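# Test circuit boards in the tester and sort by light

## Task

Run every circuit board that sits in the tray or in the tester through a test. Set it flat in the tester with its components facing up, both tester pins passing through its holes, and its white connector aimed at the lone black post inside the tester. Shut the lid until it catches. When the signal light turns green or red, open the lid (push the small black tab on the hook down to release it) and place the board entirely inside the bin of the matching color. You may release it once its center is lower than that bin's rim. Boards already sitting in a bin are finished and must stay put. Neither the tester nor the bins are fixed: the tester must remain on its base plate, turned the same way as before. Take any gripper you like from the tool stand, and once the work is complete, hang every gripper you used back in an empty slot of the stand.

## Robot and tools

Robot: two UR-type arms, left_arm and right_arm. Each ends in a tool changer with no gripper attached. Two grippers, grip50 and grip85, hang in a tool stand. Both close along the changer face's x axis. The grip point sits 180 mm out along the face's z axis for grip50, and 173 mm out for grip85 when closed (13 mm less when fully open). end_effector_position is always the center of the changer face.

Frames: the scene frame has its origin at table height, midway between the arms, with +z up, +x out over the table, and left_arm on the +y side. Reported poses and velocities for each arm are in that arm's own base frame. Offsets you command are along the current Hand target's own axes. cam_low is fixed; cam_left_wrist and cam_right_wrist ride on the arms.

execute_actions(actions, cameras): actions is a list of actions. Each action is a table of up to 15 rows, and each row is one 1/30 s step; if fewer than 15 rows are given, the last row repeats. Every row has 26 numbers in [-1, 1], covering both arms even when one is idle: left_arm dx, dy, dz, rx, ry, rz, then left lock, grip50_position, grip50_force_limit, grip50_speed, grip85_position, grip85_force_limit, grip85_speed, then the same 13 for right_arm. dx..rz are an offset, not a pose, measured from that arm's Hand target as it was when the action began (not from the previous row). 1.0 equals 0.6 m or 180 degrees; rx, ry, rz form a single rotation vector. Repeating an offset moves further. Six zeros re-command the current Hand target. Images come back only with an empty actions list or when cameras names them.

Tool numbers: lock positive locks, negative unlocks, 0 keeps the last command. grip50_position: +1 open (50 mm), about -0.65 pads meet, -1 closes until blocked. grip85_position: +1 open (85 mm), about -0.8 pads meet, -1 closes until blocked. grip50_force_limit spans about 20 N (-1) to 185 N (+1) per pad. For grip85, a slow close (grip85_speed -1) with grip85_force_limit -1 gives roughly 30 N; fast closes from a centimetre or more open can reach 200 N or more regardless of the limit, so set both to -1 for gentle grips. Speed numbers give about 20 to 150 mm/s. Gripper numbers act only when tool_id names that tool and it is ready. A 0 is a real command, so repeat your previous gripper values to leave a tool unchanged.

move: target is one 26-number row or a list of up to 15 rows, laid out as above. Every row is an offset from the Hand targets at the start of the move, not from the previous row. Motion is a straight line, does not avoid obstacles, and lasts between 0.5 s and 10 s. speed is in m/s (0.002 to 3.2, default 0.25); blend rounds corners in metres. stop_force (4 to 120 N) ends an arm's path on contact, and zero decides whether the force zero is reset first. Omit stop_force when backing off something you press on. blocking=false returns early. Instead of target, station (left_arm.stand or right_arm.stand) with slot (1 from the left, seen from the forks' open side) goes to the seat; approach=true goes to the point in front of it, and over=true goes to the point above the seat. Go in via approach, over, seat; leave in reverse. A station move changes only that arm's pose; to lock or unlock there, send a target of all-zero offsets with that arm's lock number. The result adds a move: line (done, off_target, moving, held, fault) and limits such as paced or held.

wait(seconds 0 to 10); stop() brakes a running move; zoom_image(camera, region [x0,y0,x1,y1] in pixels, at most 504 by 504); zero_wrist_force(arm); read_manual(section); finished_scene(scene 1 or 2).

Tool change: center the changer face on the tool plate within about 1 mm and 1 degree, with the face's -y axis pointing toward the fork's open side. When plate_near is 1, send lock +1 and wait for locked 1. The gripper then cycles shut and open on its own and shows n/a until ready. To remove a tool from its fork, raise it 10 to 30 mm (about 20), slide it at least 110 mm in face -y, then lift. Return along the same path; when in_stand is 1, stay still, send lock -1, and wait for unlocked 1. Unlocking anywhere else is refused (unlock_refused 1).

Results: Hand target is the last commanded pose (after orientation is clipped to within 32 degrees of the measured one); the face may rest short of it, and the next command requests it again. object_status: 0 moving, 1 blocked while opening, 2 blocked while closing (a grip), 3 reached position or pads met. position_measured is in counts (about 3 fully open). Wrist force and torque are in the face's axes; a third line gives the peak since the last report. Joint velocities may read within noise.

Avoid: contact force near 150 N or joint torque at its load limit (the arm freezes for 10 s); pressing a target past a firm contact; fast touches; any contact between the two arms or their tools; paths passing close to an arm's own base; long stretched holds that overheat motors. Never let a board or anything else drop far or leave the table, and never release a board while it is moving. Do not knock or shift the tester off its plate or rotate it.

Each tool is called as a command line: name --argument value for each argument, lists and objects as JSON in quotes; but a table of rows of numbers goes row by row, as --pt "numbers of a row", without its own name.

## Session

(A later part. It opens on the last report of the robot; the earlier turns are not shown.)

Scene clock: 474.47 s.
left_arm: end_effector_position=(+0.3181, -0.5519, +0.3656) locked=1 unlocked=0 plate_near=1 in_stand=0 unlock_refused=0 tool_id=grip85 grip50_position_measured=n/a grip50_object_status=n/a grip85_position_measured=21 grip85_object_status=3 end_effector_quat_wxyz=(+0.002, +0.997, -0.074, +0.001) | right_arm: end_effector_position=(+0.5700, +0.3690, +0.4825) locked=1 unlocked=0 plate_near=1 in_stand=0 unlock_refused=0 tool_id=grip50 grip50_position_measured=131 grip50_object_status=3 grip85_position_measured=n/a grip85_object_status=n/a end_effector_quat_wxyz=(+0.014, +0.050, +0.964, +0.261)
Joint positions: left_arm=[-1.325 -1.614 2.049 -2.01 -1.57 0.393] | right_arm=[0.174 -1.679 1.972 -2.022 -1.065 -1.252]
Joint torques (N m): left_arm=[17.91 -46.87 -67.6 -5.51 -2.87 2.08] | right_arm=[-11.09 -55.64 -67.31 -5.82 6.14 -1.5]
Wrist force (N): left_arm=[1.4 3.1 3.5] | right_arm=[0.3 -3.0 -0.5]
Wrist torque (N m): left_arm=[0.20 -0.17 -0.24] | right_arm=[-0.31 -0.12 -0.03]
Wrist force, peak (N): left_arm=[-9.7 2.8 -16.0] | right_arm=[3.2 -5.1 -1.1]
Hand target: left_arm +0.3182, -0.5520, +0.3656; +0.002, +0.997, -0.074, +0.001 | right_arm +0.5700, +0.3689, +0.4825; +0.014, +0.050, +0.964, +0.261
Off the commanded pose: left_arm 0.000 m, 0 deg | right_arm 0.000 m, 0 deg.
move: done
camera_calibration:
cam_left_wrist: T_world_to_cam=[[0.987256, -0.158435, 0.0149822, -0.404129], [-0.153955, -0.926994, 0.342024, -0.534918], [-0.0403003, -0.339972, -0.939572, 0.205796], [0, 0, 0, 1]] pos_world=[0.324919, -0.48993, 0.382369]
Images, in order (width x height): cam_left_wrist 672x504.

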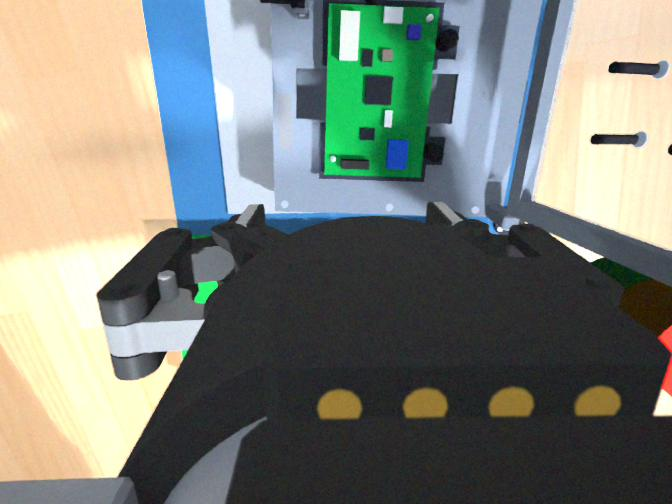

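move --pt "0.0452 -0.1057 0.12 0 0 0.0137 0 1 -1 1 0.86 -1 -1 0 0 0 0 0 0 0 0.145 -1 -1 1 1 1" --pt "0.0452 -0.1057 0.16 0 0 0.0137 0 1 -1 1 0.86 -1 -1 0 0 0 0 0 0 0 0.145 -1 -1 1 1 1" --cameras '["cam_left_wrist"]' --speed '[0.2,0.08]' --blend '[0.005,0]'

zoom_image --camera "cam_left_wrist" --region '[220, 80, 460, 240]'

Scene clock: 483.60 s.
left_arm: end_effector_position=(+0.3545, -0.4937, +0.2696) locked=1 unlocked=0 plate_near=1 in_stand=0 unlock_refused=0 tool_id=grip85 grip50_position_measured=n/a grip50_object_status=n/a grip85_position_measured=21 grip85_object_status=3 end_effector_quat_wxyz=(+0.002, +0.995, -0.095, +0.001) | right_arm: end_effector_position=(+0.5700, +0.3689, +0.4825) locked=1 unlocked=0 plate_near=1 in_stand=0 unlock_refused=0 tool_id=grip50 grip50_position_measured=131 grip50_object_status=3 grip85_position_measured=n/a grip85_object_status=n/a end_effector_quat_wxyz=(+0.014, +0.050, +0.964, +0.261)
Joint positions: left_arm=[-1.239 -1.57 2.202 -2.207 -1.571 0.523] | right_arm=[0.174 -1.679 1.972 -2.022 -1.065 -1.252]
Joint torques (N m): left_arm=[18.3 -45.07 -38.88 -9.86 -2.52 2.49] | right_arm=[-11.69 -56.18 -67.6 -6.01 6.19 -1.61]
Wrist force (N): left_arm=[1.7 3.1 3.8] | right_arm=[0.3 -2.9 -0.9]
Wrist torque (N m): left_arm=[0.23 -0.18 -0.25] | right_arm=[-0.31 -0.12 -0.03]
Wrist force, peak (N): left_arm=[1.6 2.5 6.0] | right_arm=[0.3 -3.1 -0.9]
Hand target: left_arm +0.3545, -0.4937, +0.2695; +0.002, +0.995, -0.095, +0.001 | right_arm +0.5700, +0.3689, +0.4825; +0.014, +0.050, +0.964, +0.261
Off the commanded pose: left_arm 0.000 m, 0 deg | right_arm 0.000 m, 0 deg.
move: done
camera_calibration:
cam_left_wrist: T_world_to_cam=[[0.979538, -0.200687, 0.0151439, -0.447508], [-0.193683, -0.919554, 0.341918, -0.424759], [-0.0546927, -0.337854, -0.939608, 0.142997], [0, 0, 0, 1]] pos_world=[0.363903, -0.432086, 0.286371]
Images, in order (width x height): cam_left_wrist 672x504.

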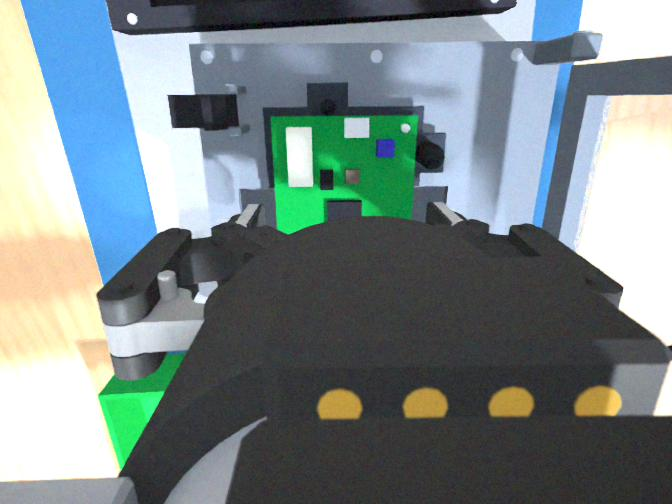

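Scaled by 2.100.

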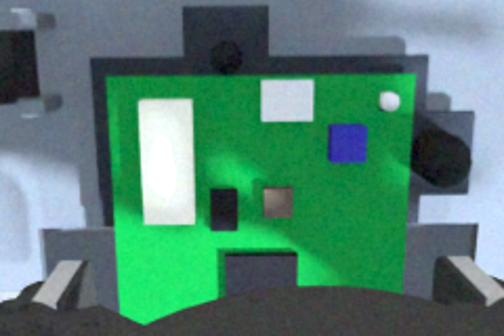

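move --pt "0 0 0.0335 0 0 0 0 1 -1 1 0.86 -1 -1 0 0 0 0 0 0 0 0.145 -1 -1 1 1 1" --pt "0 0 0.0335 0 0 0 0 1 -1 1 -1 -1 -1 0 0 0 0 0 0 0 0.145 -1 -1 1 1 1" --cameras '["cam_left_wrist"]' --speed 0.06

Scene clock: 486.47 s.
left_arm: end_effector_position=(+0.3545, -0.4938, +0.2494) locked=1 unlocked=0 plate_near=1 in_stand=0 unlock_refused=0 tool_id=grip85 grip50_position_measured=n/a grip50_object_status=n/a grip85_position_measured=46 grip85_object_status=2 end_effector_quat_wxyz=(+0.002, +0.995, -0.095, +0.001) | right_arm: end_effector_position=(+0.5700, +0.3689, +0.4825) locked=1 unlocked=0 plate_near=1 in_stand=0 unlock_refused=0 tool_id=grip50 grip50_position_measured=131 grip50_object_status=3 grip85_position_measured=n/a grip85_object_status=n/a end_effector_quat_wxyz=(+0.014, +0.050, +0.964, +0.261)
Joint positions: left_arm=[-1.239 -1.545 2.221 -2.251 -1.571 0.523] | right_arm=[0.174 -1.679 1.972 -2.022 -1.065 -1.252]
Joint torques (N m): left_arm=[16 -45.52 -39.02 -10.32 1.89 1.73] | right_arm=[-9.76 -55.19 -67.56 -5.81 6.07 -1.44]
Wrist force (N): left_arm=[-7.0 -0.9 -13.1] | right_arm=[0.3 -2.9 -0.9]
Wrist torque (N m): left_arm=[0.97 -1.91 -0.24] | right_arm=[-0.31 -0.12 -0.03]
Wrist force, peak (N): left_arm=[-6.9 -1.1 -13.4] | right_arm=[0.4 -3.1 -0.8]
Hand target: left_arm +0.3546, -0.4938, +0.2494; +0.002, +0.995, -0.095, +0.001 | right_arm +0.5700, +0.3689, +0.4825; +0.014, +0.050, +0.964, +0.261
Off the commanded pose: left_arm 0.000 m, 0 deg | right_arm 0.000 m, 0 deg.
move: done
camera_calibration:
cam_left_wrist: T_world_to_cam=[[0.979534, -0.200713, 0.0150705, -0.447211], [-0.193677, -0.919516, 0.342021, -0.417924], [-0.0547906, -0.337941, -0.939571, 0.123877], [0, 0, 0, 1]] pos_world=[0.363903, -0.432186, 0.26607]
Images, in order (width x height): cam_left_wrist 672x504.

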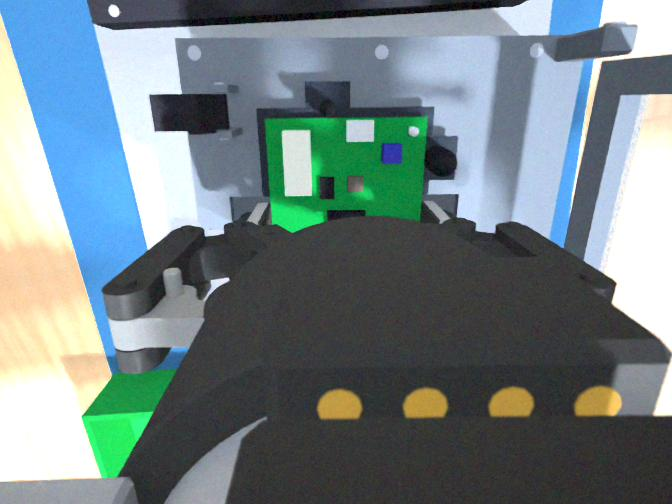

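move --pt "0 0 -0.0333 0 0 0 0 1 -1 1 -1 -1 -1 -0.03 0.01 -0.02 0 0 0 0 0.145 -1 -1 1 1 1" --pt "0 0 -0.1843 0 0 0 0 1 -1 1 -1 -1 -1 -0.1167 0.0417 -0.0722 0 0 0 0 0.145 -1 -1 1 1 1" --pt "0.0785 0.4197 -0.2 0 0 -0.0137 0 1 -1 1 -1 -1 -1 -0.1167 0.0417 -0.0722 0 0 0 0 0.145 -1 -1 1 1 1" --cameras '["cam_left_wrist"]' --speed '[0.04,0.12,0.3]' --blend '[0.002,0.02,0]'

zoom_image --camera "cam_left_wrist" --region '[180, 0, 480, 240]'

Scene clock: 492.13 s.
left_arm: end_effector_position=(+0.3529, -0.7493, +0.3704) locked=1 unlocked=0 plate_near=1 in_stand=0 unlock_refused=0 tool_id=grip85 grip50_position_measured=n/a grip50_object_status=n/a grip85_position_measured=46 grip85_object_status=2 end_effector_quat_wxyz=(+0.002, +0.997, -0.074, +0.001) | right_arm: end_effector_position=(+0.6396, +0.3615, +0.5326) locked=1 unlocked=0 plate_near=1 in_stand=0 unlock_refused=0 tool_id=grip50 grip50_position_measured=131 grip50_object_status=3 grip85_position_measured=n/a grip85_object_status=n/a end_effector_quat_wxyz=(+0.014, +0.050, +0.964, +0.261)
Joint positions: left_arm=[-1.343 -1.307 1.694 -1.962 -1.57 0.376] | right_arm=[0.145 -1.598 1.802 -1.918 -1.061 -1.285]
Joint torques (N m): left_arm=[-23.89 -72.1 -66.79 -4.59 -1.22 -2.6] | right_arm=[-9.79 -43.28 -68.84 -5.73 6.18 -1.76]
Wrist force (N): left_arm=[1.9 2.7 4.5] | right_arm=[0.7 -2.9 -1.1]
Wrist torque (N m): left_arm=[0.16 -0.19 0.07] | right_arm=[-0.31 -0.14 -0.03]
Wrist force, peak (N): left_arm=[-7.4 -0.9 -13.5] | right_arm=[1.2 -3.1 -0.4]
Hand target: left_arm +0.3529, -0.7494, +0.3704; +0.002, +0.997, -0.074, +0.001 | right_arm +0.6396, +0.3615, +0.5326; +0.014, +0.050, +0.964, +0.261
Off the commanded pose: left_arm 0.000 m, 0 deg | right_arm 0.000 m, 0 deg.
move: done
camera_calibration:
cam_left_wrist: T_world_to_cam=[[0.987256, -0.158435, 0.0149822, -0.469734], [-0.153955, -0.926994, 0.342024, -0.714206], [-0.0403003, -0.339972, -0.939572, 0.144594], [0, 0, 0, 1]] pos_world=[0.359619, -0.68733, 0.387169]
Images, in order (width x height): cam_left_wrist 672x504.

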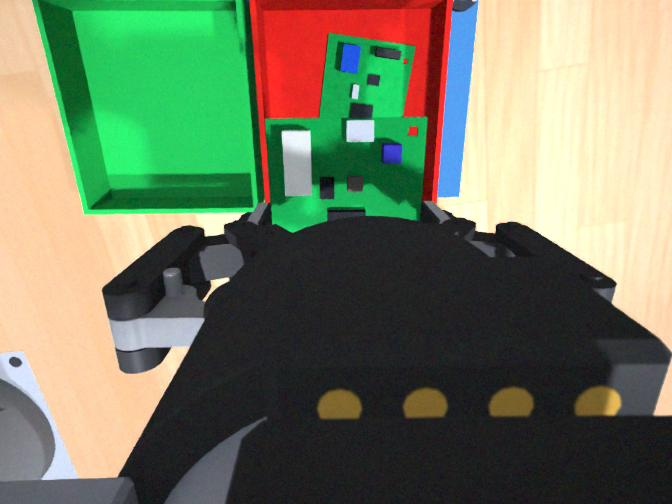

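Scaled by 1.680.

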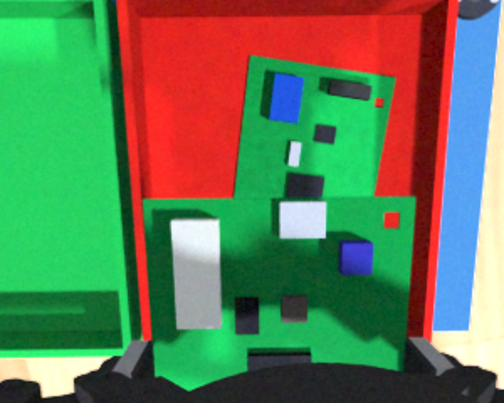

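move --pt "0.0128 -0.0975 0.03 0 0 0 0 1 -1 1 -1 -1 -1 0 0 0 0 0 0 0 0.145 -1 -1 1 1 1" --pt "0.0128 -0.0975 0.1757 0 0 0 0 1 -1 1 -1 -1 -1 0 0 0 0 0 0 0 0.145 -1 -1 1 1 1" --cameras '["cam_left_wrist"]' --speed '[0.2,0.12]' --blend '[0.02,0]'

move --target '[0,0,0.115,0,0,0,0,1,-1,1,-1,-1,-1, 0,0,0,0,0,0,0,0.145,-1,-1,1,1,1]' --cameras '["cam_left_wrist"]' --speed 0.03 --stop_force 5

Scene clock: 500.67 s.
left_arm: end_effector_position=(+0.3693, -0.6932, +0.2650) locked=1 unlocked=0 plate_near=1 in_stand=0 unlock_refused=0 tool_id=grip85 grip50_position_measured=n/a grip50_object_status=n/a grip85_position_measured=46 grip85_object_status=2 end_effector_quat_wxyz=(+0.002, +0.997, -0.074, +0.001) | right_arm: end_effector_position=(+0.6396, +0.3615, +0.5326) locked=1 unlocked=0 plate_near=1 in_stand=0 unlock_refused=0 tool_id=grip50 grip50_position_measured=131 grip50_object_status=3 grip85_position_measured=n/a grip85_object_status=n/a end_effector_quat_wxyz=(+0.014, +0.050, +0.964, +0.261)
Joint positions: left_arm=[-1.305 -1.29 1.879 -2.165 -1.57 0.413] | right_arm=[0.145 -1.598 1.802 -1.918 -1.061 -1.285]
Joint torques (N m): left_arm=[18.08 -70.54 -40.92 -10.03 -1.72 2.44] | right_arm=[-11.29 -44.66 -68.93 -5.82 5.82 -1.56]
Wrist force (N): left_arm=[2.0 2.6 4.2] | right_arm=[0.5 -2.6 -1.1]
Wrist torque (N m): left_arm=[0.18 -0.20 -0.21] | right_arm=[-0.29 -0.13 -0.03]
Wrist force, peak (N): left_arm=[1.9 6.5 3.1] | right_arm=[0.8 -3.0 -1.2]
Hand target: left_arm +0.3693, -0.6932, +0.2648; +0.002, +0.997, -0.074, +0.001 | right_arm +0.6396, +0.3615, +0.5326; +0.014, +0.050, +0.964, +0.261
Off the commanded pose: left_arm 0.000 m, 0 deg | right_arm 0.000 m, 0 deg.
move: done
camera_calibration:
cam_left_wrist: T_world_to_cam=[[0.987256, -0.158435, 0.0149822, -0.475458], [-0.153955, -0.926994, 0.342024, -0.623628], [-0.0403003, -0.339972, -0.939572, 0.0652961], [0, 0, 0, 1]] pos_world=[0.376019, -0.63123, 0.281769]
Images, in order (width x height): cam_left_wrist 672x504.

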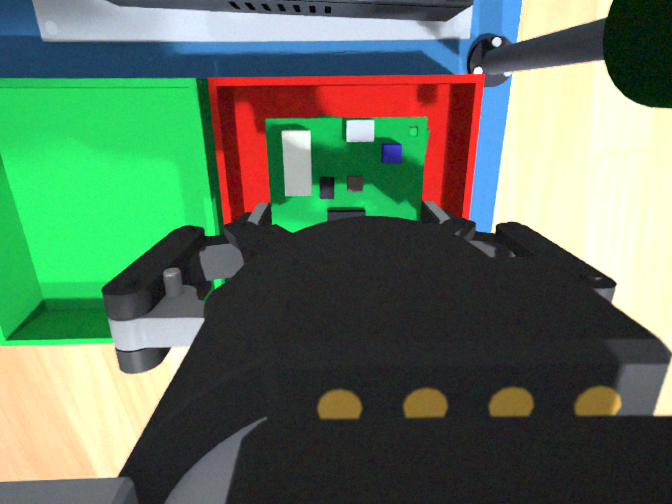

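Scene clock: 504.03 s.
left_arm: end_effector_position=(+0.3694, -0.6935, +0.1958) locked=1 unlocked=0 plate_near=1 in_stand=0 unlock_refused=0 tool_id=grip85 grip50_position_measured=n/a grip50_object_status=n/a grip85_position_measured=46 grip85_object_status=2 end_effector_quat_wxyz=(+0.002, +0.997, -0.074, +0.001) | right_arm: end_effector_position=(+0.6396, +0.3615, +0.5326) locked=1 unlocked=0 plate_near=1 in_stand=0 unlock_refused=0 tool_id=grip50 grip50_position_measured=131 grip50_object_status=3 grip85_position_measured=n/a grip85_object_status=n/a end_effector_quat_wxyz=(+0.014, +0.050, +0.964, +0.261)
Joint positions: left_arm=[-1.305 -1.217 1.928 -2.287 -1.57 0.413] | right_arm=[0.145 -1.598 1.802 -1.918 -1.061 -1.285]
Joint torques (N m): left_arm=[20.2 -74.15 -37.3 -10.09 1.23 2.27] | right_arm=[-8.85 -42.74 -68.5 -5.71 6.11 -1.59]
Wrist force (N): left_arm=[2.4 2.5 4.6] | right_arm=[0.3 -2.9 -1.2]
Wrist torque (N m): left_arm=[0.15 -0.23 -0.21] | right_arm=[-0.31 -0.11 -0.03]
Wrist force, peak (N): left_arm=[2.2 2.9 5.3] | right_arm=[0.7 -3.1 -1.0]
Hand target: left_arm +0.3694, -0.6935, +0.1958; +0.002, +0.997, -0.074, +0.001 | right_arm +0.6396, +0.3615, +0.5326; +0.014, +0.050, +0.964, +0.261
Off the commanded pose: left_arm 0.000 m, 0 deg | right_arm 0.000 m, 0 deg.
move: done
camera_calibration:
cam_left_wrist: T_world_to_cam=[[0.987256, -0.158435, 0.0149822, -0.474567], [-0.153955, -0.926994, 0.342024, -0.600222], [-0.0403003, -0.339972, -0.939572, 0.000179803], [0, 0, 0, 1]] pos_world=[0.376119, -0.63153, 0.212569]
Images, in order (width x height): cam_left_wrist 672x504.

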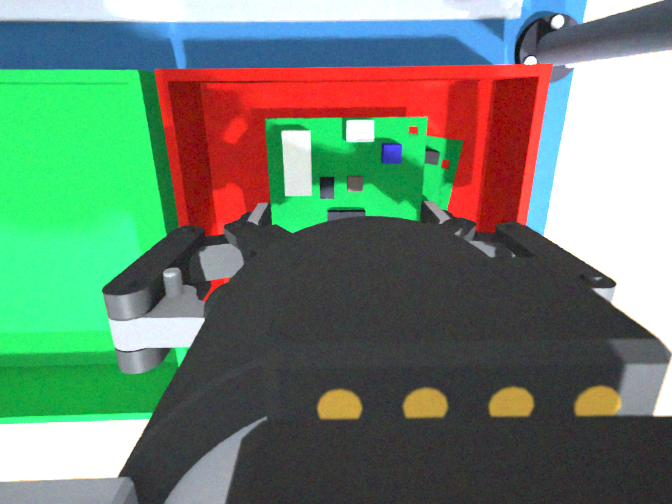

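move --target '[0,0,0.015,0,0,0,0,1,-1,1,-1,-1,-1, 0,0,0,0,0,0,0,0.145,-1,-1,1,1,1]' --cameras '[]' --speed 0.015 --stop_force 4

move --target '[0,0,0,0,0,0,0,1,-1,1,0.82,-1,-1, 0,0,0,0,0,0,0,0.145,-1,-1,1,1,1]' --cameras '["cam_left_wrist"]'

Scene clock: 506.60 s.
left_arm: end_effector_position=(+0.3694, -0.6935, +0.1935) locked=1 unlocked=0 plate_near=1 in_stand=0 unlock_refused=0 tool_id=grip85 grip50_position_measured=n/a grip50_object_status=n/a grip85_position_measured=46 grip85_object_status=2 end_effector_quat_wxyz=(+0.002, +0.997, -0.074, +0.001) | right_arm: end_effector_position=(+0.6396, +0.3615, +0.5326) locked=1 unlocked=0 plate_near=1 in_stand=0 unlock_refused=0 tool_id=grip50 grip50_position_measured=131 grip50_object_status=3 grip85_position_measured=n/a grip85_object_status=n/a end_effector_quat_wxyz=(+0.014, +0.050, +0.964, +0.261)
Joint positions: left_arm=[-1.305 -1.214 1.929 -2.291 -1.57 0.413] | right_arm=[0.145 -1.598 1.802 -1.918 -1.061 -1.285]
Joint torques (N m): left_arm=[15.14 -92.02 -57.16 -5.64 1.3 2.61] | right_arm=[-9.14 -45.41 -68.84 -6.05 5.97 -1.54]
Wrist force (N): left_arm=[2.3 3.2 2.1] | right_arm=[0.5 -2.7 -0.9]
Wrist torque (N m): left_arm=[0.02 -0.14 -0.22] | right_arm=[-0.30 -0.13 -0.03]
Wrist force, peak (N): left_arm=[0.6 -0.7 -19.0] | right_arm=[0.3 -2.9 -1.5]
Hand target: left_arm +0.3694, -0.6935, +0.1935; +0.002, +0.997, -0.074, +0.001 (not the last commanded pose) | right_arm +0.6396, +0.3615, +0.5326; +0.014, +0.050, +0.964, +0.261
Off the commanded pose: left_arm 0.007 m, 0 deg | right_arm 0.000 m, 0 deg.
move: contact (left_arm)
No camera images: "cameras" was empty.

Scene clock: 507.27 s.
left_arm: end_effector_position=(+0.3694, -0.6935, +0.1935) locked=1 unlocked=0 plate_near=1 in_stand=0 unlock_refused=0 tool_id=grip85 grip50_position_measured=n/a grip50_object_status=n/a grip85_position_measured=26 grip85_object_status=0 end_effector_quat_wxyz=(+0.002, +0.997, -0.074, +0.001) | right_arm: end_effector_position=(+0.6396, +0.3615, +0.5326) locked=1 unlocked=0 plate_near=1 in_stand=0 unlock_refused=0 tool_id=grip50 grip50_position_measured=131 grip50_object_status=3 grip85_position_measured=n/a grip85_object_status=n/a end_effector_quat_wxyz=(+0.014, +0.050, +0.964, +0.261)
Joint positions: left_arm=[-1.305 -1.214 1.929 -2.291 -1.57 0.413] | right_arm=[0.145 -1.598 1.802 -1.918 -1.061 -1.285]
Joint torques (N m): left_arm=[12.3 -91.92 -57.33 -7.07 0.96 2.24] | right_arm=[-9.91 -45.03 -68.62 -5.89 5.86 -1.54]
Wrist force (N): left_arm=[2.0 2.7 4.4] | right_arm=[0.6 -2.7 -1.0]
Wrist torque (N m): left_arm=[0.16 -0.20 -0.22] | right_arm=[-0.30 -0.13 -0.03]
Wrist force, peak (N): left_arm=[2.5 3.1 4.2] | right_arm=[0.6 -2.9 -1.0]
Hand target: left_arm +0.3694, -0.6935, +0.1935; +0.002, +0.997, -0.074, +0.001 | right_arm +0.6396, +0.3615, +0.5326; +0.014, +0.050, +0.964, +0.261
Off the commanded pose: left_arm 0.000 m, 0 deg | right_arm 0.000 m, 0 deg.
move: done
camera_calibration:
cam_left_wrist: T_world_to_cam=[[0.987271, -0.158344, 0.0149469, -0.474473], [-0.153857, -0.927009, 0.342026, -0.599482], [-0.040302, -0.339972, -0.939572, -0.0019808], [0, 0, 0, 1]] pos_world=[0.376119, -0.631529, 0.210269]
Images, in order (width x height): cam_left_wrist 672x504.

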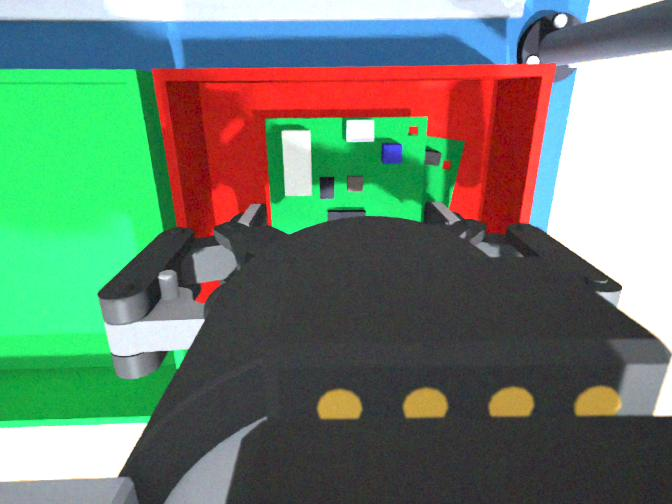

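move --pt "0 0 -0.05 0 0 0 0 1 -1 1 0.82 -1 -1 0 0 0 0 0 0 0 0.145 -1 -1 1 1 1" --pt "0 0 -0.3108 0 0 0 0 1 -1 1 0.82 -1 -1 0 0 0 0 0 0 0 0.145 -1 -1 1 1 1" --pt "-0.1043 -0.3105 -0.3275 0 0 0 0 1 -1 1 0.82 -1 -1 0 0 0 0 0 0 0 0.145 -1 -1 1 1 1" --pt "-0.0117 -0.6073 -0.2775 0 0 0 0 1 -1 1 0.82 -1 -1 0 0 0 0 0 0 0 0.145 -1 -1 1 1 1" --pt "-0.0117 -0.6073 -0.1525 0 0 0 0 1 -1 1 0.82 -1 -1 0 0 0 0 0 0 0 0.145 -1 -1 1 1 1" --cameras '["cam_left_wrist"]' --speed '[0.06,0.25,0.3,0.3,0.15]' --blend '[0.005,0.03,0.03,0.02,0]'

zoom_image --camera "cam_left_wrist" --region '[220, 60, 480, 240]'

Scene clock: 524.53 s.
left_arm: end_effector_position=(+0.4158, -0.3316, +0.2837) locked=1 unlocked=0 plate_near=1 in_stand=0 unlock_refused=0 tool_id=grip85 grip50_position_measured=n/a grip50_object_status=n/a grip85_position_measured=26 grip85_object_status=3 end_effector_quat_wxyz=(+0.002, +0.997, -0.074, +0.001) | right_arm: end_effector_position=(+0.6396, +0.3615, +0.5326) locked=1 unlocked=0 plate_near=1 in_stand=0 unlock_refused=0 tool_id=grip50 grip50_position_measured=131 grip50_object_status=3 grip85_position_measured=n/a grip85_object_status=n/a end_effector_quat_wxyz=(+0.014, +0.050, +0.964, +0.261)
Joint positions: left_arm=[-1.006 -1.725 2.311 -2.161 -1.572 0.712] | right_arm=[0.145 -1.598 1.802 -1.918 -1.061 -1.285]
Joint torques (N m): left_arm=[18.32 -28.4 -42.97 -10.45 -2.85 1.96] | right_arm=[-10.01 -44.04 -68.96 -5.83 5.9 -1.47]
Wrist force (N): left_arm=[2.3 2.9 4.2] | right_arm=[0.1 -2.8 -0.9]
Wrist torque (N m): left_arm=[0.22 -0.23 -0.23] | right_arm=[-0.31 -0.10 -0.03]
Wrist force, peak (N): left_arm=[2.7 2.8 7.8] | right_arm=[0.5 -3.0 -1.5]
Hand target: left_arm +0.4159, -0.3316, +0.2835; +0.002, +0.997, -0.074, +0.001 | right_arm +0.6396, +0.3615, +0.5326; +0.014, +0.050, +0.964, +0.261
Off the commanded pose: left_arm 0.000 m, 0 deg | right_arm 0.000 m, 0 deg.
move: done
camera_calibration:
cam_left_wrist: T_world_to_cam=[[0.987256, -0.158435, 0.0149822, -0.464454], [-0.153955, -0.926994, 0.342024, -0.287648], [-0.0403003, -0.339972, -0.939572, 0.207678], [0, 0, 0, 1]] pos_world=[0.422619, -0.26963, 0.300469]
Images, in order (width x height): cam_left_wrist 672x504.

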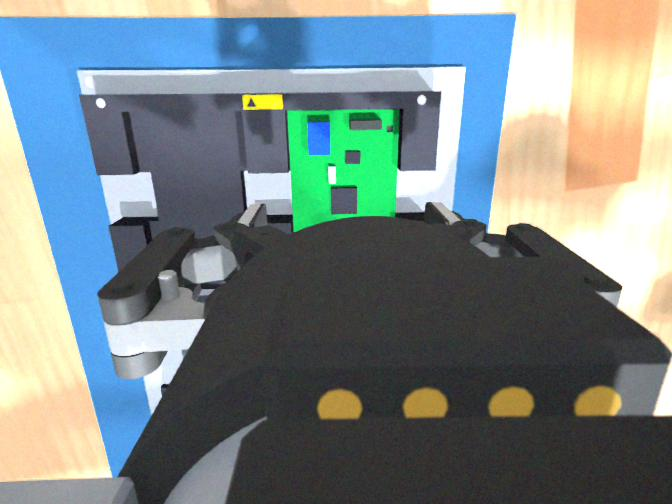

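Scaled by 1.938.

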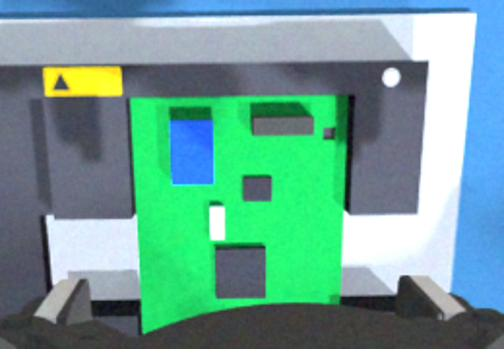

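move --pt "0.0037 0 0 0 0 0 0 1 -1 1 0.86 -1 -1 0 0 0 0 0 0 0 0.145 -1 -1 1 1 1" --pt "0.0037 0 0.131 0 0 0 0 1 -1 1 0.86 -1 -1 0 0 0 0 0 0 0 0.145 -1 -1 1 1 1" --cameras '["cam_left_wrist"]' --speed '[0.1,0.1]' --blend '[0.002,0]'

zoom_image --camera "cam_left_wrist" --region '[200, 120, 330, 250]'

zoom_image --camera "cam_left_wrist" --region '[370, 120, 500, 250]'

Scene clock: 529.17 s.
left_arm: end_effector_position=(+0.4181, -0.3323, +0.2050) locked=1 unlocked=0 plate_near=1 in_stand=0 unlock_refused=0 tool_id=grip85 grip50_position_measured=n/a grip50_object_status=n/a grip85_position_measured=21 grip85_object_status=3 end_effector_quat_wxyz=(+0.002, +0.997, -0.074, +0.001) | right_arm: end_effector_position=(+0.6396, +0.3615, +0.5326) locked=1 unlocked=0 plate_near=1 in_stand=0 unlock_refused=0 tool_id=grip50 grip50_position_measured=131 grip50_object_status=3 grip85_position_measured=n/a grip85_object_status=n/a end_effector_quat_wxyz=(+0.014, +0.050, +0.964, +0.261)
Joint positions: left_arm=[-1.003 -1.608 2.386 -2.354 -1.572 0.715] | right_arm=[0.145 -1.598 1.802 -1.918 -1.061 -1.285]
Joint torques (N m): left_arm=[7.31 -32.21 -33.43 -10.55 -0.63 2.34] | right_arm=[-9.56 -44 -68.94 -5.9 5.82 -1.54]
Wrist force (N): left_arm=[2.3 2.8 4.2] | right_arm=[0.6 -2.7 -1.0]
Wrist torque (N m): left_arm=[0.22 -0.23 -0.20] | right_arm=[-0.30 -0.13 -0.03]
Wrist force, peak (N): left_arm=[2.2 2.5 5.6] | right_arm=[0.7 -3.1 -1.1]
Hand target: left_arm +0.4182, -0.3323, +0.2049; +0.002, +0.997, -0.074, +0.001 | right_arm +0.6396, +0.3615, +0.5326; +0.014, +0.050, +0.964, +0.261
Off the commanded pose: left_arm 0.000 m, 0 deg | right_arm 0.000 m, 0 deg.
move: done; blend cut to 0 m at target 1
camera_calibration:
cam_left_wrist: T_world_to_cam=[[0.987256, -0.158435, 0.0149822, -0.465656], [-0.153955, -0.926994, 0.342024, -0.261026], [-0.0403003, -0.339972, -0.939572, 0.133588], [0, 0, 0, 1]] pos_world=[0.424919, -0.27033, 0.221769]
Images, in order (width x height): cam_left_wrist 672x504.

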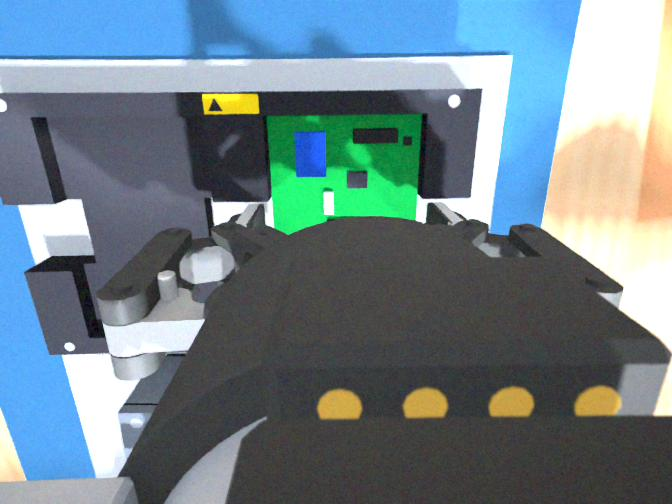

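Scaled by 3.877.

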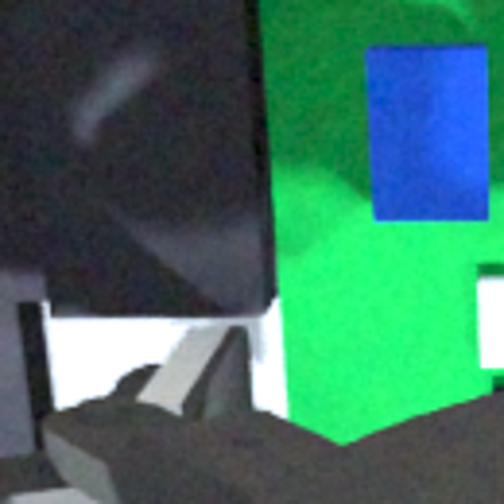

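Scaled by 3.877.

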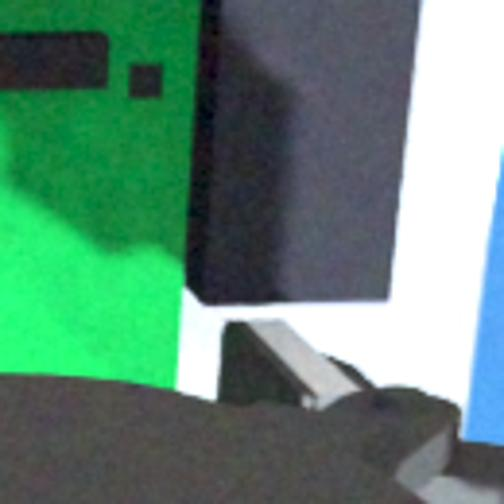

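move --pt "-0.0003 0 0.0183 0 0 0 0 1 -1 1 0.86 -1 -1 0 0 0 0 0 0 0 0.145 -1 -1 1 1 1" --pt "-0.0003 0 0.0183 0 0 0 0 1 -1 1 -1 -1 -1 0 0 0 0 0 0 0 0.145 -1 -1 1 1 1" --pt "-0.0003 0 -0.03 0 0 0 0 1 -1 1 -1 -1 -1 0 0 0 0 0 0 0 0.145 -1 -1 1 1 1" --cameras '["cam_left_wrist"]' --speed 0.05

zoom_image --camera "cam_left_wrist" --region '[200, 80, 500, 250]'

zoom_image --camera "cam_left_wrist" --region '[390, 110, 440, 150]'

Scene clock: 533.67 s.
left_arm: end_effector_position=(+0.4180, -0.3322, +0.2228) locked=1 unlocked=0 plate_near=1 in_stand=0 unlock_refused=0 tool_id=grip85 grip50_position_measured=n/a grip50_object_status=n/a grip85_position_measured=46 grip85_object_status=2 end_effector_quat_wxyz=(+0.002, +0.997, -0.074, +0.001) | right_arm: end_effector_position=(+0.6396, +0.3615, +0.5326) locked=1 unlocked=0 plate_near=1 in_stand=0 unlock_refused=0 tool_id=grip50 grip50_position_measured=131 grip50_object_status=3 grip85_position_measured=n/a grip85_object_status=n/a end_effector_quat_wxyz=(+0.014, +0.050, +0.964, +0.261)
Joint positions: left_arm=[-1.003 -1.637 2.371 -2.309 -1.572 0.715] | right_arm=[0.145 -1.598 1.802 -1.918 -1.061 -1.285]
Joint torques (N m): left_arm=[11.69 -53.28 -57.46 -5.32 0.64 1.98] | right_arm=[-9.06 -44.65 -68.38 -5.9 5.91 -1.28]
Wrist force (N): left_arm=[2.6 2.6 4.2] | right_arm=[0.5 -2.7 -1.0]
Wrist torque (N m): left_arm=[0.20 -0.24 -0.16] | right_arm=[-0.30 -0.13 -0.04]
Wrist force, peak (N): left_arm=[-0.3 0.3 -11.8] | right_arm=[0.6 -3.0 -1.4]
Hand target: left_arm +0.4180, -0.3322, +0.2229; +0.002, +0.997, -0.074, +0.001 | right_arm +0.6396, +0.3615, +0.5326; +0.014, +0.050, +0.964, +0.261
Off the commanded pose: left_arm 0.000 m, 0 deg | right_arm 0.000 m, 0 deg.
move: done
camera_calibration:
cam_left_wrist: T_world_to_cam=[[0.987256, -0.158435, 0.0149822, -0.46571], [-0.153955, -0.926994, 0.342024, -0.267052], [-0.0403003, -0.339972, -0.939572, 0.150339], [0, 0, 0, 1]] pos_world=[0.424719, -0.27023, 0.239569]
Images, in order (width x height): cam_left_wrist 672x504.

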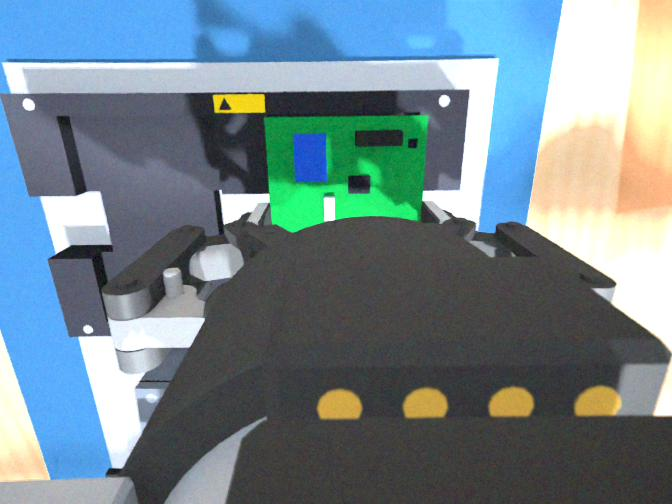

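Scaled by 1.680.

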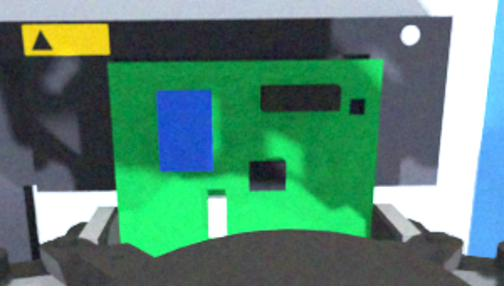

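Scaled by 10.080.

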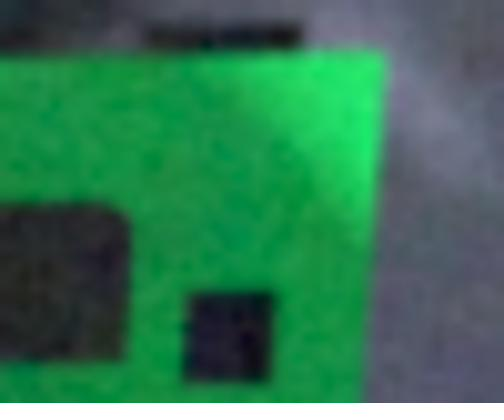

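move --pt "0 0 -0.12 0 0 0 0 1 -1 1 -1 -1 -1 0 0 0 0 0 0 0 0.145 -1 -1 1 1 1" --pt "-0.0715 0.1832 -0.237 0 0 -0.9878 0 1 -1 1 -1 -1 -1 0 0 0 0 0 0 0 0.145 -1 -1 1 1 1" --cameras '["cam_left_wrist"]' --speed '[0.2,0.7]' --blend '[0.01,0]'

zoom_image --camera "cam_left_wrist" --region '[260, 0, 480, 120]'

zoom_image --camera "cam_left_wrist" --region '[390, 110, 440, 150]'

Scene clock: 543.07 s.
left_arm: end_effector_position=(+0.3592, -0.4340, +0.3655) locked=1 unlocked=0 plate_near=1 in_stand=0 unlock_refused=0 tool_id=grip85 grip50_position_measured=n/a grip50_object_status=n/a grip85_position_measured=46 grip85_object_status=2 end_effector_quat_wxyz=(+0.001, +0.093, +0.996, -0.002) | right_arm: end_effector_position=(+0.6396, +0.3615, +0.5326) locked=1 unlocked=0 plate_near=1 in_stand=0 unlock_refused=0 tool_id=grip50 grip50_position_measured=131 grip50_object_status=3 grip85_position_measured=n/a grip85_object_status=n/a end_effector_quat_wxyz=(+0.014, +0.050, +0.964, +0.261)
Joint positions: left_arm=[-1.194 -1.747 2.165 -1.993 -1.571 -2.578] | right_arm=[0.145 -1.598 1.802 -1.918 -1.061 -1.285]
Joint torques (N m): left_arm=[-22.13 -30.3 -66.59 -5.69 1.71 -2.64] | right_arm=[-8.84 -45.22 -68.94 -6 5.61 -1.13]
Wrist force (N): left_arm=[2.5 2.9 4.5] | right_arm=[0.2 -2.6 -1.1]
Wrist torque (N m): left_arm=[0.17 -0.26 0.02] | right_arm=[-0.29 -0.11 -0.03]
Wrist force, peak (N): left_arm=[2.2 2.7 8.5] | right_arm=[0.7 -3.1 -1.5]
Hand target: left_arm +0.3592, -0.4340, +0.3655; +0.001, +0.093, +0.996, -0.002 | right_arm +0.6396, +0.3615, +0.5326; +0.014, +0.050, +0.964, +0.261
Off the commanded pose: left_arm 0.000 m, 0 deg | right_arm 0.000 m, 0 deg.
move: done
camera_calibration:
cam_left_wrist: T_world_to_cam=[[-0.980451, 0.196486, 0.0104588, 0.436528], [0.188603, 0.923306, 0.334567, 0.263465], [0.0560811, 0.329999, -0.942314, 0.504588], [0, 0, 0, 1]] pos_world=[0.350006, -0.495544, 0.382768]
Images, in order (width x height): cam_left_wrist 672x504.

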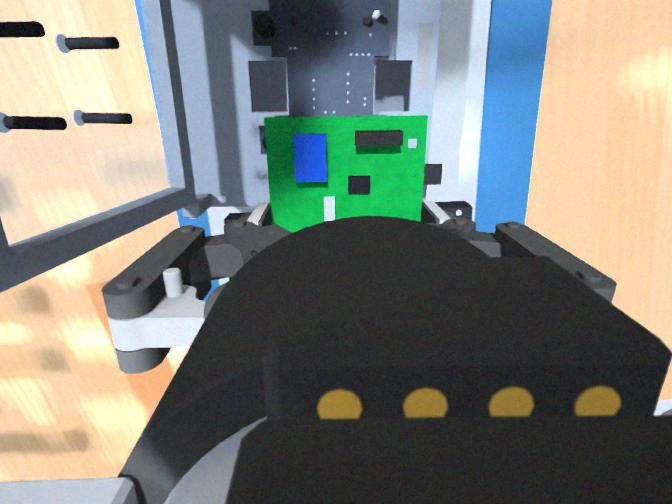

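Scaled by 2.291.

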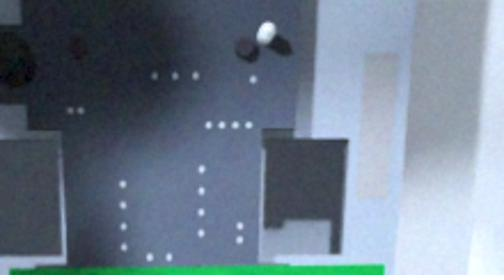

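Scaled by 10.080.

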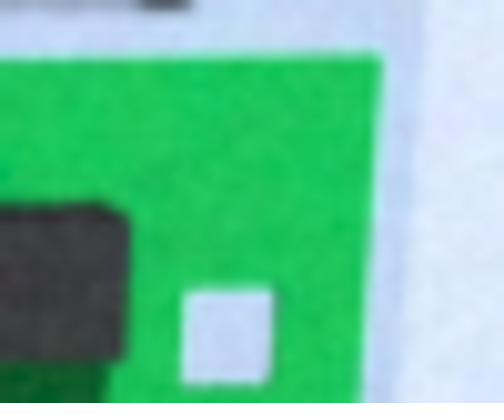

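zoom_image --camera "cam_left_wrist" --region '[350, 0, 410, 40]'

zoom_image --camera "cam_left_wrist" --region '[240, 0, 420, 120]'

Scaled by 8.400.

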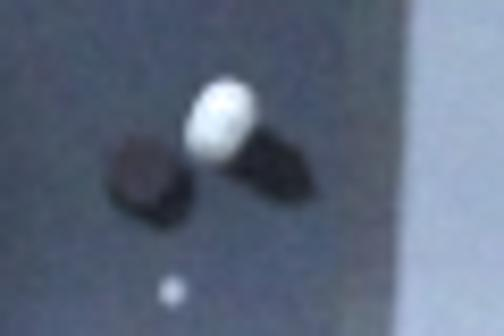

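Scaled by 2.800.

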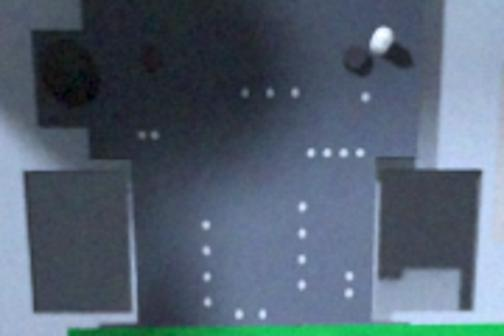

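wait --seconds 0.05 --cameras '["cam_low","cam_right_wrist"]'

zoom_image --camera "cam_low" --region '[260, 60, 380, 220]'

zoom_image --camera "cam_low" --region '[160, 120, 460, 250]'

Scene clock: 552.43 s.
left_arm: end_effector_position=(+0.3592, -0.4340, +0.3655) locked=1 unlocked=0 plate_near=1 in_stand=0 unlock_refused=0 tool_id=grip85 grip50_position_measured=n/a grip50_object_status=n/a grip85_position_measured=46 grip85_object_status=2 end_effector_quat_wxyz=(+0.001, +0.093, +0.996, -0.002) | right_arm: end_effector_position=(+0.6396, +0.3615, +0.5326) locked=1 unlocked=0 plate_near=1 in_stand=0 unlock_refused=0 tool_id=grip50 grip50_position_measured=131 grip50_object_status=3 grip85_position_measured=n/a grip85_object_status=n/a end_effector_quat_wxyz=(+0.014, +0.050, +0.964, +0.261)
Joint positions: left_arm=[-1.194 -1.747 2.165 -1.993 -1.571 -2.579] | right_arm=[0.145 -1.598 1.802 -1.918 -1.061 -1.285]
Joint torques (N m): left_arm=[-21.32 -30.22 -66.61 -5.22 1.53 -2.48] | right_arm=[-9.54 -46.77 -68.64 -6.09 5.43 -1.15]
Wrist force (N): left_arm=[1.6 2.9 4.2] | right_arm=[0.5 -2.7 -1.2]
Wrist torque (N m): left_arm=[0.16 -0.19 0.02] | right_arm=[-0.30 -0.12 -0.03]
Wrist force, peak (N): left_arm=[2.2 3.0 4.7] | right_arm=[0.6 -3.1 -1.1]
Hand target: left_arm +0.3592, -0.4340, +0.3655; +0.001, +0.093, +0.996, -0.002 | right_arm +0.6396, +0.3615, +0.5326; +0.014, +0.050, +0.964, +0.261
Tool commands: left_gripper/lock=+0.0 left_gripper/grip50_position=+1.0 left_gripper/grip50_force_limit=-1.0 left_gripper/grip50_speed=+1.0 left_gripper/grip85_position=-1.0 left_gripper/grip85_force_limit=-1.0 left_gripper/grip85_speed=-1.0 right_gripper/lock=+0.0 right_gripper/grip50_position=+0.145 right_gripper/grip50_force_limit=-1.0 right_gripper/grip50_speed=-1.0 right_gripper/grip85_position=+1.0 right_gripper/grip85_force_limit=+1.0 right_gripper/grip85_speed=+1.0
Off the commanded pose: left_arm 0.000 m, 0 deg | right_arm 0.000 m, 0 deg.
wait: 0.07 s; at rest from the start
camera_calibration:
cam_right_wrist: T_world_to_cam=[[-0.996714, 0.0809648, 0.00249761, 0.61576], [0.0526964, 0.624683, 0.779098, -0.622263], [0.0615193, 0.77667, -0.626897, 0.0517294], [0, 0, 0, 1]] pos_world=[0.643345, 0.298686, 0.515695]
Images, in order (width x height): cam_low 672x504, cam_right_wrist 672x504.

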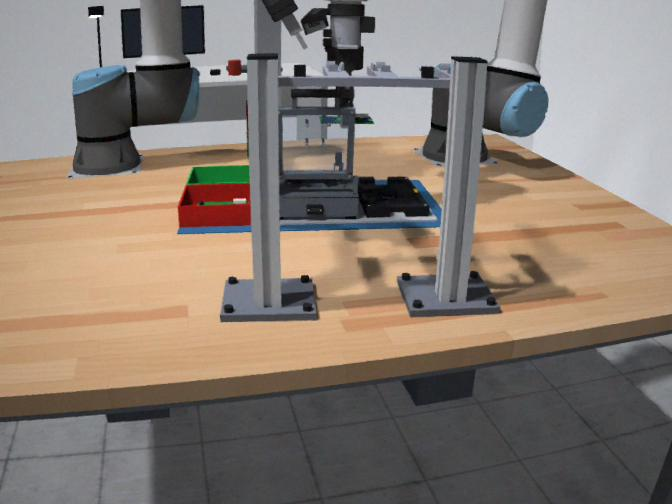

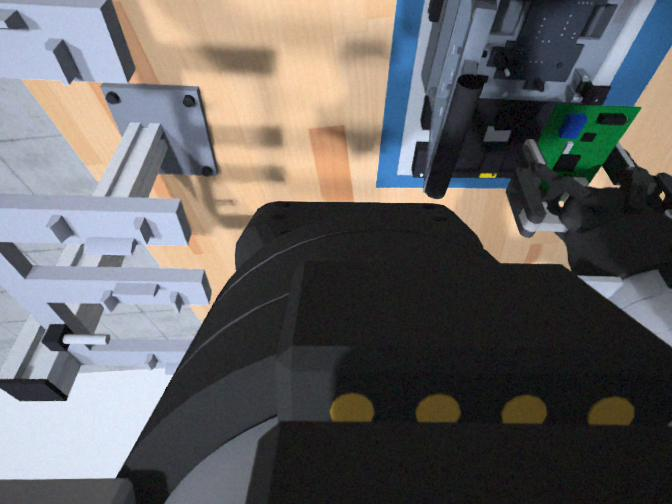

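Scaled by 3.150.

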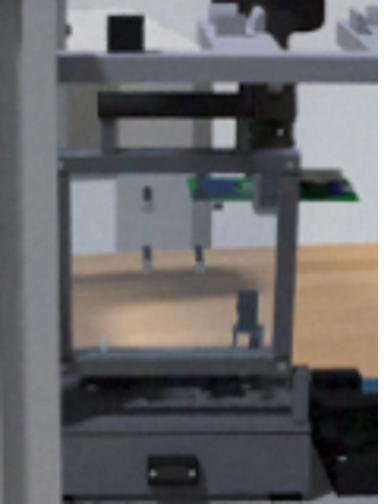

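Scaled by 1.680.

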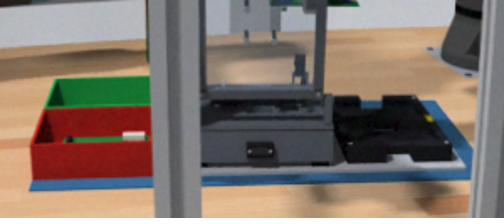

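move --target '[-0.0095,-0.1195,0.1375,0,0,0,0,1,-1,1,-1,-1,-1, 0,0,0,0,0,0,0,0.145,-1,-1,1,1,1]' --cameras '["cam_left_wrist"]' --speed 0.12

zoom_image --camera "cam_left_wrist" --region '[240, 60, 460, 240]'

zoom_image --camera "cam_left_wrist" --region '[390, 115, 440, 155]'

Scene clock: 567.73 s.
left_arm: end_effector_position=(+0.3516, -0.5057, +0.2834) locked=1 unlocked=0 plate_near=1 in_stand=0 unlock_refused=0 tool_id=grip85 grip50_position_measured=n/a grip50_object_status=n/a grip85_position_measured=46 grip85_object_status=2 end_effector_quat_wxyz=(+0.001, +0.093, +0.996, -0.002) | right_arm: end_effector_position=(+0.6396, +0.3615, +0.5326) locked=1 unlocked=0 plate_near=1 in_stand=0 unlock_refused=0 tool_id=grip50 grip50_position_measured=131 grip50_object_status=3 grip85_position_measured=n/a grip85_object_status=n/a end_effector_quat_wxyz=(+0.014, +0.050, +0.964, +0.261)
Joint positions: left_arm=[-1.25 -1.573 2.174 -2.177 -1.571 -2.635] | right_arm=[0.145 -1.598 1.802 -1.918 -1.061 -1.285]
Joint torques (N m): left_arm=[-25.63 -43.18 -62.07 -10.43 1.68 -2.96] | right_arm=[-8.6 -45.56 -69.05 -6.15 5.5 -1.29]
Wrist force (N): left_arm=[2.3 2.9 4.0] | right_arm=[0.4 -2.7 -0.8]
Wrist torque (N m): left_arm=[0.21 -0.23 0.03] | right_arm=[-0.30 -0.12 -0.02]
Wrist force, peak (N): left_arm=[2.7 1.2 6.5] | right_arm=[0.5 -3.0 -1.1]
Hand target: left_arm +0.3516, -0.5059, +0.2833; +0.001, +0.093, +0.996, -0.002 | right_arm +0.6396, +0.3615, +0.5326; +0.014, +0.050, +0.964, +0.261
Off the commanded pose: left_arm 0.000 m, 0 deg | right_arm 0.000 m, 0 deg.
move: done
camera_calibration:
cam_left_wrist: T_world_to_cam=[[-0.980507, 0.196209, 0.010374, 0.44401], [0.188309, 0.923333, 0.334659, 0.358639], [0.0560845, 0.330089, -0.942282, 0.451346], [0, 0, 0, 1]] pos_world=[0.342507, -0.567246, 0.300667]
Images, in order (width x height): cam_left_wrist 672x504.

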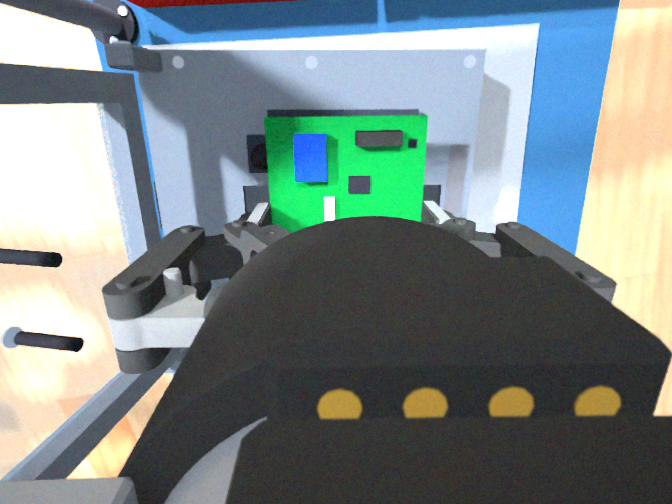

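Scaled by 2.291.

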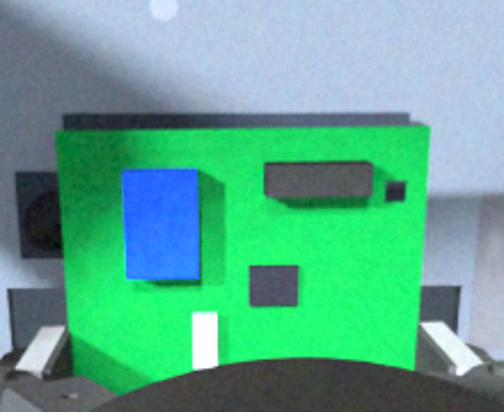

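Scaled by 10.080.

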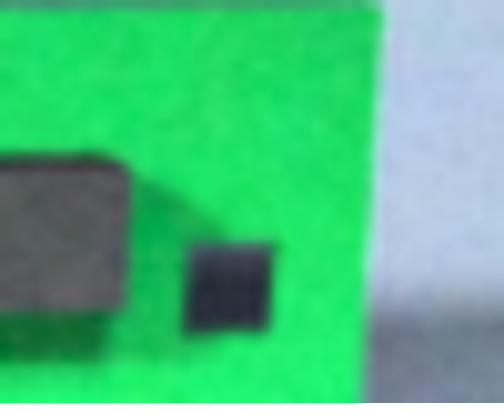

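move --target '[0,0,0.0322,0,0,0,0,1,-1,1,-1,-1,-1, 0,0,0,0,0,0,0,0.145,-1,-1,1,1,1]' --cameras '["cam_left_wrist"]' --speed 0.05 --stop_force 8

zoom_image --camera "cam_left_wrist" --region '[390, 115, 440, 155]'

zoom_image --camera "cam_left_wrist" --region '[240, 60, 460, 240]'

Scene clock: 570.73 s.
left_arm: end_effector_position=(+0.3517, -0.5060, +0.2639) locked=1 unlocked=0 plate_near=1 in_stand=0 unlock_refused=0 tool_id=grip85 grip50_position_measured=n/a grip50_object_status=n/a grip85_position_measured=46 grip85_object_status=2 end_effector_quat_wxyz=(+0.001, +0.093, +0.996, -0.002) | right_arm: end_effector_position=(+0.6396, +0.3615, +0.5326) locked=1 unlocked=0 plate_near=1 in_stand=0 unlock_refused=0 tool_id=grip50 grip50_position_measured=131 grip50_object_status=3 grip85_position_measured=n/a grip85_object_status=n/a end_effector_quat_wxyz=(+0.014, +0.050, +0.964, +0.261)
Joint positions: left_arm=[-1.25 -1.55 2.193 -2.219 -1.571 -2.635] | right_arm=[0.145 -1.598 1.802 -1.918 -1.061 -1.285]
Joint torques (N m): left_arm=[-14.59 -43.29 -39.56 -10.25 1.3 -1.15] | right_arm=[-10.18 -45.74 -68.78 -6.29 5.29 -1.15]
Wrist force (N): left_arm=[2.2 2.9 4.4] | right_arm=[0.6 -2.8 -1.3]
Wrist torque (N m): left_arm=[0.19 -0.23 0.01] | right_arm=[-0.30 -0.13 -0.03]
Wrist force, peak (N): left_arm=[1.8 3.1 5.4] | right_arm=[0.5 -3.0 -1.2]
Hand target: left_arm +0.3517, -0.5059, +0.2639; +0.001, +0.093, +0.996, -0.002 | right_arm +0.6396, +0.3615, +0.5326; +0.014, +0.050, +0.964, +0.261
Off the commanded pose: left_arm 0.000 m, 0 deg | right_arm 0.000 m, 0 deg.
move: done
camera_calibration:
cam_left_wrist: T_world_to_cam=[[-0.980507, 0.196209, 0.010374, 0.444251], [0.188309, 0.923333, 0.334659, 0.365316], [0.0560845, 0.330089, -0.942282, 0.433132], [0, 0, 0, 1]] pos_world=[0.342507, -0.567446, 0.281267]
Images, in order (width x height): cam_left_wrist 672x504.

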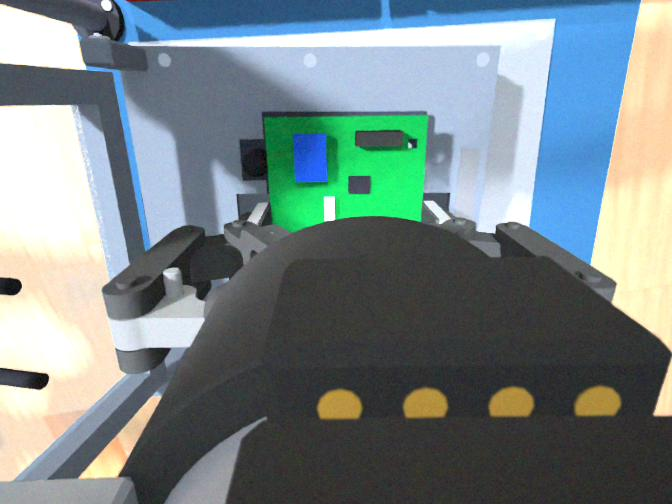

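Scaled by 10.080.

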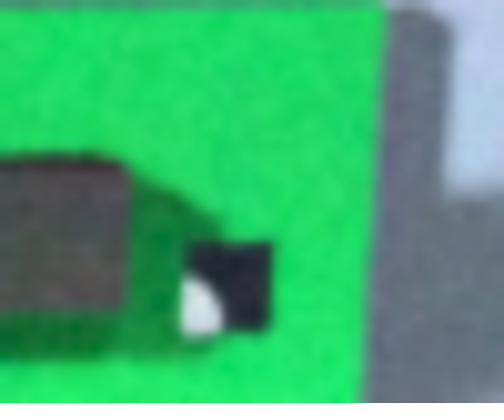

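Scaled by 2.291.

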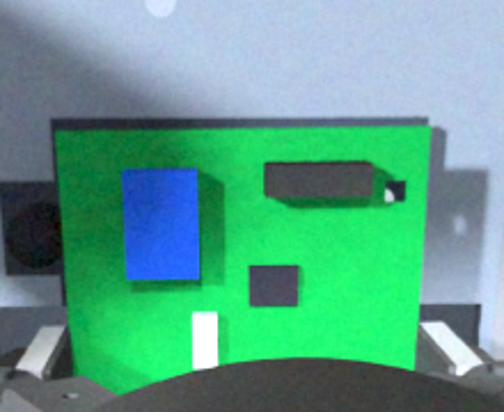

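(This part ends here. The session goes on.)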